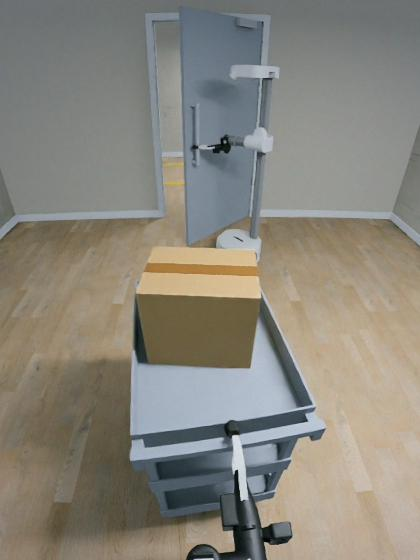

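Call:
move:
  r1: {"base":{"translate_m":-0.28,"strafe_m":-0.06},"pace":"slow","contact_limits":{"translate_m":0.7}}
  blocking: false
  cameras: []

Call:
wait:
  seconds: 5
  cameras: ["r1_wrist_camera","r2_head_camera"]

Scene clock: 471.17 s.
move: r1 moving
r1.base_odometry: x=-2.785 y=-0.515 heading=+0.785
r1.turned_by_wheels: +0.002
r1.turned_by_imu: +0.002
r1.base_tilt: forward=-1.6 right=+1.2
r1.lidar_m: 0.39 0.48 2.64 3.11 1.44 4.07 2.39 2.10 1.87 1.11 0.68 0.49
r1.base_status: translate_m moving; strafe_m moving
r1.joint_positions: lift_m=+0.800 arm_m=+0.000 wrist_yaw_rad=+0.527 wrist_pitch_rad=+0.002 wrist_roll_rad=+0.000 gripper_m=-0.019
r1.joint_status: not commanded
r1.measured_speeds: translate_m=-0.049 strafe_m=-0.011 rotate_rad=+0.002 lift_m=+0.000 arm_m=+0.000 wrist_yaw_rad=+0.000 wrist_pitch_rad=+0.000 wrist_roll_rad=+0.000
r1.motor_effort: lift_m=+23(23) arm_m=-7(7) wheel_0=+5(7) wheel_1=-9(10) wheel_2=+20(20)
r1.servo_current: wrist_yaw_rad=176(195) wrist_pitch_rad=39(52) wrist_roll_rad=52(52) gripper_m=72(72)
r1.contact_limits: translate_m 0.7
r1.hand_pose: x=+0.4644 y=+0.0696 z=+0.9772 quat_wxyz=(+0.965, +0.000, +0.001, +0.261) (m; r1's base frame)
r1.wrist_depth_mm: - - - 241 224 204 184 / - - - 187 227 202 186 / - - - 186 228 203 186 / - - - 184 229 203 187 / - - - 183 229 203 189 / - - 188 182 220 205 189 / - 154 - 177 224 198 189
r2: as last shown
r2.base_tilt: forward=-0.6 right=+0.1
r2.lidar_m: 0.38 0.38 2.37 2.26 2.33 2.39 2.30 2.40 2.55 2.46 2.61 0.44
r2.motor_effort: lift_m=+16(16) arm_m=-4(4) wheel_0=+8(8) wheel_1=+4(5) wheel_2=+8(8)
r2.servo_current: wrist_yaw_rad=52(78) wrist_pitch_rad=39(46) wrist_roll_rad=52(59) gripper_m=91(98)
r2.wrist_depth_mm: - - - 181 241 1661 1160 / - - - 179 238 1756 1138 / - - - 177 236 820 - / - 445 442 233 234 831 - / - - 452 174 231 831 - / - - 185 171 179 - - / - - 469 - 225 - -
pictures: none
No camera images: "cameras" was empty.

Scene clock: 474.80 s.
earlier move: r1 done
r1.base_odometry: x=-2.934 y=-0.745 heading=+0.785
r1.turned_by_wheels: +0.000
r1.turned_by_imu: +0.022
r1.base_tilt: forward=-1.5 right=+1.2
r1.lidar_m: 0.40 0.48 2.87 1.51 1.33 3.46 2.14 1.86 1.87 1.22 0.97 0.56
r1.base_status: done
r1.joint_positions: lift_m=+0.800 arm_m=+0.000 wrist_yaw_rad=+0.527 wrist_pitch_rad=+0.002 wrist_roll_rad=+0.000 gripper_m=-0.019
r1.joint_status: not commanded
r1.measured_speeds: all 0
r1.on_its_own: wrist_yaw_rad is at rest, and its servo_current (169 mA) is outside its rest range (0 to 104 mA)
r1.motor_effort: lift_m=+23(23) arm_m=-7(7) wheel_0=+6(12) wheel_1=-2(10) wheel_2=+12(22)
r1.servo_current: wrist_yaw_rad=169(202) wrist_pitch_rad=39(52) wrist_roll_rad=52(72) gripper_m=72(78)
r1.contact_limits: translate_m 0.7
r1.hand_pose: x=+0.4644 y=+0.0696 z=+0.9772 quat_wxyz=(+0.965, +0.000, +0.001, +0.261) (m; r1's base frame)
r1.wrist_depth_mm: - - 267 176 234 220 210 / - - 267 185 235 220 211 / - - 270 181 235 221 211 / - - 272 174 236 220 211 / - - 272 179 236 223 212 / - - 186 178 232 223 213 / - 156 270 174 233 217 213
r2.base_odometry: x=-0.922 y=-0.373 heading=-2.878
r2.turned_by_wheels: +0.000
r2.turned_by_imu: +0.001
r2.base_tilt: forward=-0.7 right=+0.1
r2.lidar_m: 0.37 0.40 2.37 2.23 2.37 2.39 2.29 2.37 2.53 2.47 2.59 0.42
r2.base_status: not commanded
r2.joint_positions: lift_m=+0.677 arm_m=+0.000 wrist_yaw_rad=+0.007 wrist_pitch_rad=-0.001 wrist_roll_rad=+1.568 gripper_m=-0.029
r2.joint_status: not commanded
r2.measured_speeds: all 0
r2.motor_effort: lift_m=+16(16) arm_m=-4(4) wheel_0=+7(8) wheel_1=+4(5) wheel_2=+8(8)
r2.servo_current: wrist_yaw_rad=59(78) wrist_pitch_rad=39(46) wrist_roll_rad=39(65) gripper_m=91(104)
r2.hand_pose: x=+0.4599 y=-0.0853 z=+0.8556 quat_wxyz=(+0.708, +0.706, +0.002, +0.003) (m; r2's base frame)
r2.wrist_depth_mm: - - - 181 242 1618 1138 / - - - 179 238 1661 1138 / - - - 177 236 809 - / - 445 442 233 233 820 - / - - 452 173 231 820 - / - - 185 171 179 - - / - - 477 - 226 - -
wait: 3.63 of 5 s (r1 has come to rest)
pictures: r1_wrist_camera, r2_head_camera
Images, in order (width x height): r1_wrist_camera 616x392, r2_head_camera 420x560.

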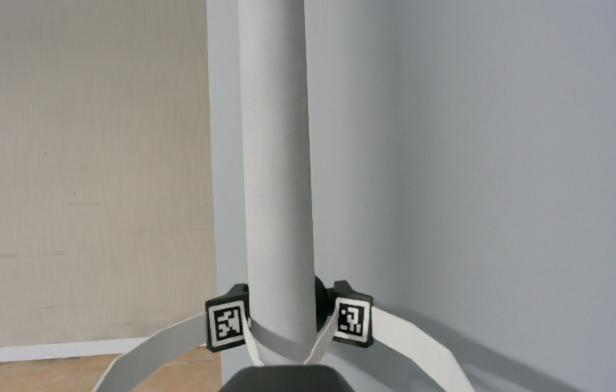

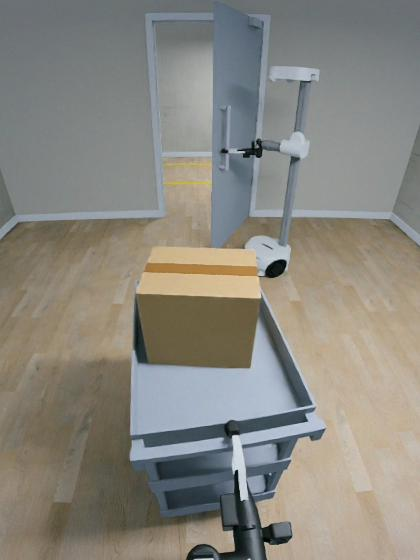

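Call:
move:
  r1: {"base":{"translate_m":-0.15,"strafe_m":-0.17},"joints":{"wrist_yaw_rad":0.75},"pace":"slow","speeds":{"wrist_yaw_rad":0.1},"contact_limits":{"translate_m":0.7}}
  blocking: false
  cameras: []

Call:
wait:
  seconds: 4
  cameras: ["r1_wrist_camera"]

Call:
move:
  r1: {"base":{"translate_m":-0.12,"strafe_m":-0.2},"joints":{"wrist_yaw_rad":0.97},"pace":"slow","speeds":{"wrist_yaw_rad":0.1},"contact_limits":{"translate_m":0.7}}
  blocking: false
  cameras: []

Call:
wait:
  seconds: 4
  cameras: ["r1_wrist_camera","r2_head_camera"]

Scene clock: 485.77 s.
move: r1 moving
r1.base_odometry: x=-2.933 y=-0.757 heading=+0.787
r1.turned_by_wheels: +0.002
r1.turned_by_imu: +0.002
r1.base_tilt: forward=-1.6 right=+1.2
r1.lidar_m: 0.40 0.48 2.87 1.49 1.36 3.40 2.11 1.86 1.86 1.22 1.01 0.56
r1.base_status: translate_m moving; strafe_m moving
r1.joint_positions: lift_m=+0.800 arm_m=+0.000 wrist_yaw_rad=+0.552 wrist_pitch_rad=+0.002 wrist_roll_rad=+0.000 gripper_m=-0.019
r1.joint_status: wrist_yaw_rad moving
r1.measured_speeds: translate_m=-0.033 strafe_m=-0.038 rotate_rad=+0.003 lift_m=+0.000 arm_m=+0.000 wrist_yaw_rad=+0.099 wrist_pitch_rad=+0.000 wrist_roll_rad=+0.000
r1.motor_effort: lift_m=+23(23) arm_m=-7(7) wheel_0=+13(14) wheel_1=-7(8) wheel_2=+16(16)
r1.servo_current: wrist_yaw_rad=52(169) wrist_pitch_rad=39(46) wrist_roll_rad=52(59) gripper_m=72(78)
r1.contact_limits: translate_m 0.7
r1.hand_pose: x=+0.4626 y=+0.0769 z=+0.9772 quat_wxyz=(+0.962, +0.000, +0.001, +0.273) (m; r1's base frame)
r1.wrist_depth_mm: - - 268 186 234 217 208 / - - 270 182 234 219 209 / - - 272 179 235 220 210 / - - 273 174 235 220 211 / - - 274 178 234 221 211 / - - 187 177 230 222 209 / - 155 271 174 179 217 212
r2: as last shown
r2.turned_by_imu: +0.000
r2.lidar_m: 0.37 0.40 2.36 2.24 2.36 2.40 2.28 2.39 2.55 2.47 2.59 0.45
r2.motor_effort: lift_m=+16(16) arm_m=-4(4) wheel_0=+8(8) wheel_1=+5(5) wheel_2=+8(8)
r2.servo_current: wrist_yaw_rad=59(59) wrist_pitch_rad=39(46) wrist_roll_rad=52(59) gripper_m=91(98)
r2.wrist_depth_mm: - - - 181 241 1618 1182 / - - - 179 238 1708 1160 / - - - 177 236 809 - / - 445 439 233 233 831 - / - - 449 174 231 820 - / - - 185 171 180 - - / - - 469 - 225 - -
pictures: none
No camera images: "cameras" was empty.

Scene clock: 488.90 s.
earlier move: r1 done
r1.base_odometry: x=-2.919 y=-0.971 heading=+0.788
r1.turned_by_wheels: +0.001
r1.turned_by_imu: +0.063
r1.base_tilt: forward=-1.6 right=+1.2
r1.lidar_m: 0.47 0.36 3.09 1.46 1.50 2.82 1.83 1.67 1.69 1.15 1.02 0.59
r1.base_status: done
r1.joint_positions: lift_m=+0.800 arm_m=+0.000 wrist_yaw_rad=+0.769 wrist_pitch_rad=+0.002 wrist_roll_rad=+0.000 gripper_m=-0.019
r1.joint_status: all done
r1.measured_speeds: all 0
r1.on_its_own: wrist_yaw_rad is at rest, and its servo_current (117 mA) is outside its rest range (0 to 104 mA)
r1.motor_effort: lift_m=+23(23) arm_m=-4(7) wheel_0=+23(27) wheel_1=+1(9) wheel_2=+11(19)
r1.servo_current: wrist_yaw_rad=117(169) wrist_pitch_rad=39(52) wrist_roll_rad=59(65) gripper_m=72(78)
r1.contact_limits: translate_m 0.7
r1.hand_pose: x=+0.4389 y=+0.1379 z=+0.9772 quat_wxyz=(+0.927, +0.000, +0.001, +0.375) (m; r1's base frame)
r1.wrist_depth_mm: - - 271 236 220 205 189 / - - 272 236 221 203 190 / - - - 237 224 202 191 / - - - 236 223 205 192 / - - - 236 224 204 193 / - - 180 179 222 205 193 / - 152 - 171 158 202 193
r2.base_odometry: x=-0.922 y=-0.373 heading=-2.878
r2.turned_by_wheels: +0.000
r2.turned_by_imu: +0.000
r2.base_tilt: forward=-0.7 right=+0.0
r2.lidar_m: 0.37 0.38 2.39 2.26 2.31 2.36 2.29 2.40 2.56 2.46 2.59 0.45
r2.base_status: not commanded
r2.joint_positions: lift_m=+0.677 arm_m=+0.000 wrist_yaw_rad=+0.007 wrist_pitch_rad=-0.001 wrist_roll_rad=+1.568 gripper_m=-0.029
r2.joint_status: not commanded
r2.measured_speeds: all 0
r2.motor_effort: lift_m=+16(16) arm_m=-4(4) wheel_0=+8(8) wheel_1=+4(5) wheel_2=+8(8)
r2.servo_current: wrist_yaw_rad=59(72) wrist_pitch_rad=39(46) wrist_roll_rad=52(59) gripper_m=91(104)
r2.hand_pose: x=+0.4599 y=-0.0853 z=+0.8556 quat_wxyz=(+0.708, +0.706, +0.002, +0.003) (m; r2's base frame)
r2.wrist_depth_mm: - - - 181 242 1661 1138 / - - - 179 237 1756 1160 / - - - 176 236 820 - / - 449 436 232 234 820 - / - - 452 173 231 820 - / - - 184 171 180 - - / - - 473 - 226 - -
wait: 3.13 of 4 s (r1 has come to rest)
pictures: r1_wrist_camera
Images, in order (width x height): r1_wrist_camera 616x392.

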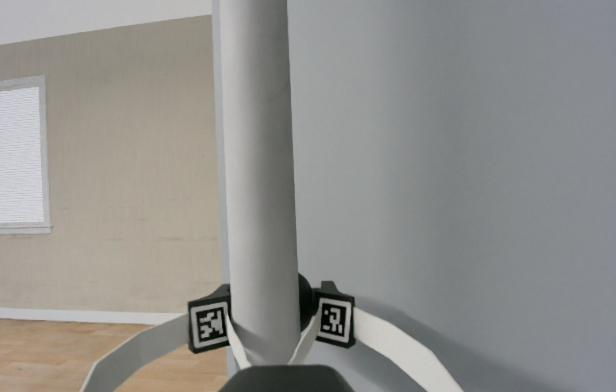

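Scene clock: 489.40 s.
move: r1 moving
r1.base_odometry: x=-2.916 y=-0.983 heading=+0.790
r1.turned_by_wheels: +0.003
r1.turned_by_imu: +0.017
r1.base_tilt: forward=-1.5 right=+1.2
r1.lidar_m: 0.46 0.38 3.10 1.45 1.56 2.76 1.80 1.65 1.69 1.13 1.00 0.58
r1.base_status: translate_m moving; strafe_m moving
r1.joint_positions: lift_m=+0.800 arm_m=+0.000 wrist_yaw_rad=+0.808 wrist_pitch_rad=+0.002 wrist_roll_rad=+0.000 gripper_m=-0.019
r1.joint_status: wrist_yaw_rad moving
r1.measured_speeds: translate_m=-0.023 strafe_m=-0.045 rotate_rad=+0.005 lift_m=+0.000 arm_m=+0.000 wrist_yaw_rad=+0.105 wrist_pitch_rad=+0.000 wrist_roll_rad=+0.000
r1.motor_effort: lift_m=+23(23) arm_m=-4(4) wheel_0=+22(25) wheel_1=-4(7) wheel_2=+16(17)
r1.servo_current: wrist_yaw_rad=98(117) wrist_pitch_rad=33(52) wrist_roll_rad=46(65) gripper_m=78(78)
r1.contact_limits: translate_m 0.7
r1.hand_pose: x=+0.4335 y=+0.1479 z=+0.9772 quat_wxyz=(+0.920, +0.000, +0.001, +0.393) (m; r1's base frame)
r1.wrist_depth_mm: - - - 177 221 203 187 / - - - 236 222 202 189 / - - - 236 226 203 189 / - - - 236 224 202 190 / - - - 185 225 204 190 / - - 182 179 220 205 191 / - 153 - 170 178 200 191
r2: as last shown
r2.base_tilt: forward=-0.7 right=+0.1
r2.lidar_m: 0.37 0.39 2.37 2.25 2.37 2.39 2.29 2.41 2.57 2.47 2.59 0.44
r2.servo_current: wrist_yaw_rad=46(72) wrist_pitch_rad=39(46) wrist_roll_rad=39(59) gripper_m=98(98)
r2.wrist_depth_mm: - - - 181 240 1661 1160 / - - - 179 238 1756 1160 / - - - 177 235 809 - / - 445 439 233 233 831 - / - - 452 174 231 831 - / - - 184 171 179 - - / - - 469 - 226 - -
pictures: none
No camera images: "cameras" was empty.

Scene clock: 492.60 s.
earlier move: r1 done
r1.base_odometry: x=-2.862 y=-1.196 heading=+0.790
r1.turned_by_wheels: +0.000
r1.turned_by_imu: +0.299
r1.base_tilt: forward=-1.6 right=+1.2
r1.lidar_m: 0.43 0.38 1.93 1.65 3.73 1.92 1.55 1.53 1.10 0.88 0.80 0.49
r1.base_status: done
r1.joint_positions: lift_m=+0.800 arm_m=+0.000 wrist_yaw_rad=+0.987 wrist_pitch_rad=+0.002 wrist_roll_rad=+0.000 gripper_m=-0.019
r1.joint_status: all done
r1.measured_speeds: all 0
r1.motor_effort: lift_m=+23(23) arm_m=-4(4) wheel_0=+19(27) wheel_1=-2(7) wheel_2=+12(17)
r1.servo_current: wrist_yaw_rad=98(117) wrist_pitch_rad=46(52) wrist_roll_rad=52(65) gripper_m=72(85)
r1.contact_limits: translate_m 0.7
r1.hand_pose: x=+0.4028 y=+0.1924 z=+0.9772 quat_wxyz=(+0.881, -0.001, +0.001, +0.474) (m; r1's base frame)
r1.wrist_depth_mm: - - - 235 214 177 - / - - - 236 211 179 - / - - - 183 212 177 156 / 1661 - - 172 213 177 157 / 1576 - - 172 214 181 158 / - - 185 176 204 179 158 / 1397 151 - 171 206 175 -
r2.base_odometry: x=-0.922 y=-0.373 heading=-2.878
r2.turned_by_wheels: +0.000
r2.turned_by_imu: +0.000
r2.base_tilt: forward=-0.7 right=+0.1
r2.lidar_m: 0.38 0.39 2.35 2.24 2.36 2.41 2.29 2.40 2.56 2.47 2.59 0.44
r2.base_status: not commanded
r2.joint_positions: lift_m=+0.677 arm_m=+0.000 wrist_yaw_rad=+0.007 wrist_pitch_rad=-0.001 wrist_roll_rad=+1.568 gripper_m=-0.029
r2.joint_status: not commanded
r2.measured_speeds: all 0
r2.motor_effort: lift_m=+16(16) arm_m=-4(4) wheel_0=+8(8) wheel_1=+4(5) wheel_2=+8(8)
r2.servo_current: wrist_yaw_rad=52(72) wrist_pitch_rad=39(46) wrist_roll_rad=52(59) gripper_m=91(104)
r2.hand_pose: x=+0.4599 y=-0.0853 z=+0.8556 quat_wxyz=(+0.708, +0.706, +0.002, +0.003) (m; r2's base frame)
r2.wrist_depth_mm: - - - 181 242 1661 1160 / - - - 179 238 1808 1160 / - - - 176 236 798 - / - 445 442 234 233 820 - / - - 452 174 230 809 - / - - 185 170 179 - - / - - 473 - 226 - -
wait: 3.20 of 4 s (r1 has come to rest)
pictures: r1_wrist_camera, r2_head_camera
Images, in order (width x height): r1_wrist_camera 616x392, r2_head_camera 420x560.

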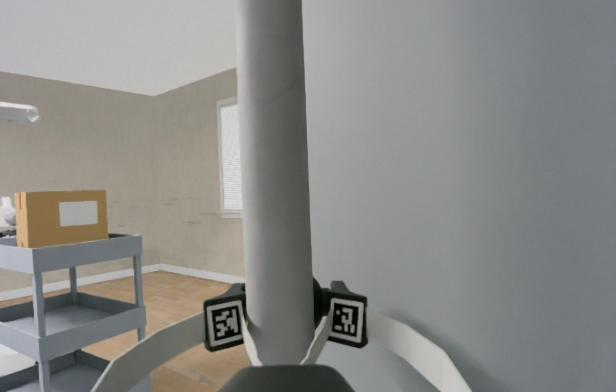

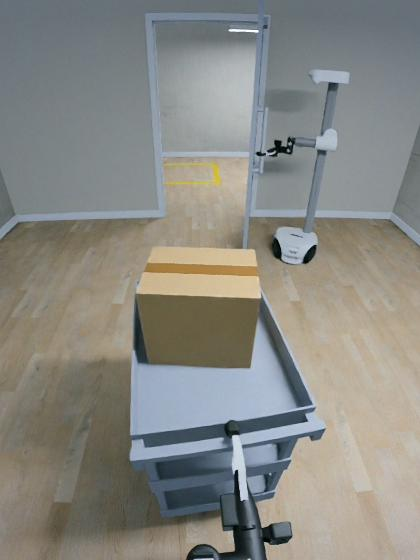

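Call:
move:
  r1: {"base":{"translate_m":-0.23,"strafe_m":-0.1},"pace":"slow","contact_limits":{"translate_m":0.7}}
  blocking: false
  cameras: []

Call:
wait:
  seconds: 4
  cameras: ["r1_wrist_camera","r2_head_camera","r1_head_left_camera"]

Scene clock: 502.17 s.
move: r1 moving
r1.base_odometry: x=-2.867 y=-1.209 heading=+0.792
r1.turned_by_wheels: +0.002
r1.turned_by_imu: +0.019
r1.base_tilt: forward=-1.5 right=+1.2
r1.lidar_m: 0.40 0.38 1.88 1.65 3.57 1.87 1.53 1.54 1.07 0.89 0.77 0.49
r1.base_status: translate_m moving; strafe_m moving
r1.joint_positions: lift_m=+0.800 arm_m=+0.000 wrist_yaw_rad=+0.987 wrist_pitch_rad=+0.002 wrist_roll_rad=+0.000 gripper_m=-0.019
r1.joint_status: not commanded
r1.measured_speeds: translate_m=-0.047 strafe_m=-0.024 rotate_rad=-0.003 lift_m=+0.000 arm_m=+0.000 wrist_yaw_rad=+0.000 wrist_pitch_rad=+0.000 wrist_roll_rad=+0.000
r1.motor_effort: lift_m=+23(23) arm_m=-4(4) wheel_0=+11(18) wheel_1=-8(8) wheel_2=+20(20)
r1.servo_current: wrist_yaw_rad=117(117) wrist_pitch_rad=39(46) wrist_roll_rad=59(59) gripper_m=72(85)
r1.contact_limits: translate_m 0.7
r1.hand_pose: x=+0.4028 y=+0.1924 z=+0.9772 quat_wxyz=(+0.881, -0.001, +0.001, +0.474) (m; r1's base frame)
r1.wrist_depth_mm: - - - 172 216 178 - / - - - 181 213 179 - / - - - 178 213 177 157 / - - - 171 214 178 157 / 1537 - - 172 216 182 158 / - - 185 175 200 180 159 / - 148 - 171 206 171 -
r2: as last shown
r2.base_tilt: forward=-0.7 right=+0.0
r2.lidar_m: 0.37 0.39 2.35 2.25 2.34 2.37 2.28 2.40 2.56 2.46 2.58 0.44
r2.motor_effort: lift_m=+16(16) arm_m=-4(4) wheel_0=+7(8) wheel_1=+5(5) wheel_2=+8(8)
r2.servo_current: wrist_yaw_rad=52(65) wrist_pitch_rad=39(46) wrist_roll_rad=39(59) gripper_m=91(98)
r2.wrist_depth_mm: - - - 181 240 1618 1138 / - - - 179 238 1808 1160 / - - - 177 236 809 - / - 442 439 234 233 831 - / - - 452 174 230 820 - / - - 184 172 180 - - / - - 473 - 225 - -
pictures: none
No camera images: "cameras" was empty.

Scene clock: 505.37 s.
earlier move: r1 done
r1.base_odometry: x=-2.953 y=-1.430 heading=+0.792
r1.turned_by_wheels: +0.000
r1.turned_by_imu: +0.055
r1.base_tilt: forward=-1.6 right=+1.2
r1.lidar_m: 0.44 0.37 1.82 1.80 2.75 1.57 1.32 1.33 0.98 0.85 0.85 0.56
r1.base_status: done
r1.joint_positions: lift_m=+0.800 arm_m=+0.000 wrist_yaw_rad=+0.987 wrist_pitch_rad=+0.002 wrist_roll_rad=+0.000 gripper_m=-0.019
r1.joint_status: not commanded
r1.measured_speeds: all 0
r1.motor_effort: lift_m=+23(23) arm_m=-3(4) wheel_0=+14(18) wheel_1=+0(8) wheel_2=+11(20)
r1.servo_current: wrist_yaw_rad=98(124) wrist_pitch_rad=46(52) wrist_roll_rad=39(72) gripper_m=78(85)
r1.contact_limits: translate_m 0.7
r1.hand_pose: x=+0.4028 y=+0.1924 z=+0.9772 quat_wxyz=(+0.881, -0.001, +0.001, +0.474) (m; r1's base frame)
r1.wrist_depth_mm: - - - 177 213 185 168 / - - - 234 214 182 169 / - - - 236 215 187 169 / - 1863 - 237 216 188 171 / - - - 182 218 187 171 / - - 179 173 209 193 172 / - 153 1863 170 178 186 172
r2.base_odometry: x=-0.922 y=-0.373 heading=-2.878
r2.turned_by_wheels: +0.000
r2.turned_by_imu: +0.000
r2.base_tilt: forward=-0.7 right=+0.1
r2.lidar_m: 0.38 0.38 2.36 2.25 2.35 2.38 2.29 2.42 2.57 2.46 2.59 0.42
r2.base_status: not commanded
r2.joint_positions: lift_m=+0.677 arm_m=+0.000 wrist_yaw_rad=+0.007 wrist_pitch_rad=-0.001 wrist_roll_rad=+1.568 gripper_m=-0.029
r2.joint_status: not commanded
r2.measured_speeds: all 0
r2.motor_effort: lift_m=+16(16) arm_m=-4(4) wheel_0=+7(8) wheel_1=+5(5) wheel_2=+7(8)
r2.servo_current: wrist_yaw_rad=52(65) wrist_pitch_rad=46(46) wrist_roll_rad=46(59) gripper_m=98(104)
r2.hand_pose: x=+0.4599 y=-0.0853 z=+0.8556 quat_wxyz=(+0.708, +0.706, +0.002, +0.003) (m; r2's base frame)
r2.wrist_depth_mm: - - - 181 241 1661 1160 / - - - 179 238 1756 1160 / - - - 176 236 809 - / - 449 436 233 233 831 - / - - 449 173 231 820 - / - - 185 171 179 - - / - - 469 - 226 - -
wait: 3.20 of 4 s (r1 has come to rest)
pictures: r1_head_left_camera, r1_wrist_camera, r2_head_camera
Images, in order (width x height): r1_head_left_camera 420x672, r1_wrist_camera 616x392, r2_head_camera 420x560.

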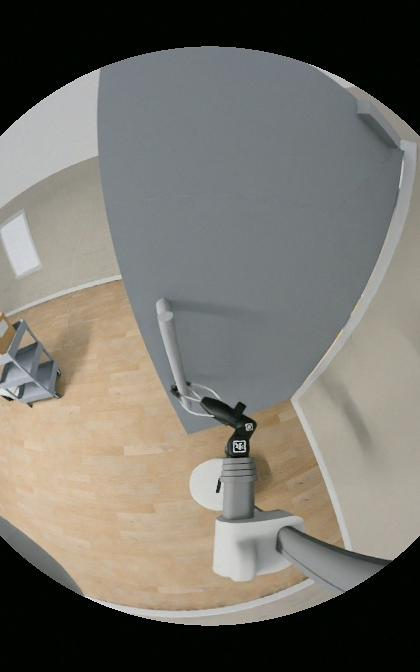

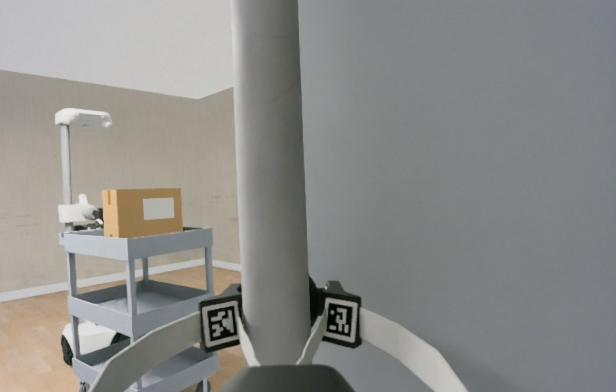

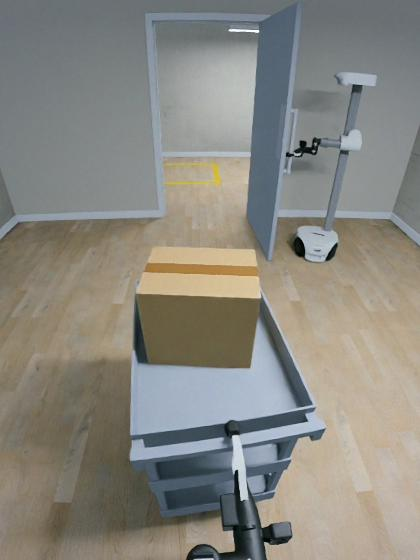

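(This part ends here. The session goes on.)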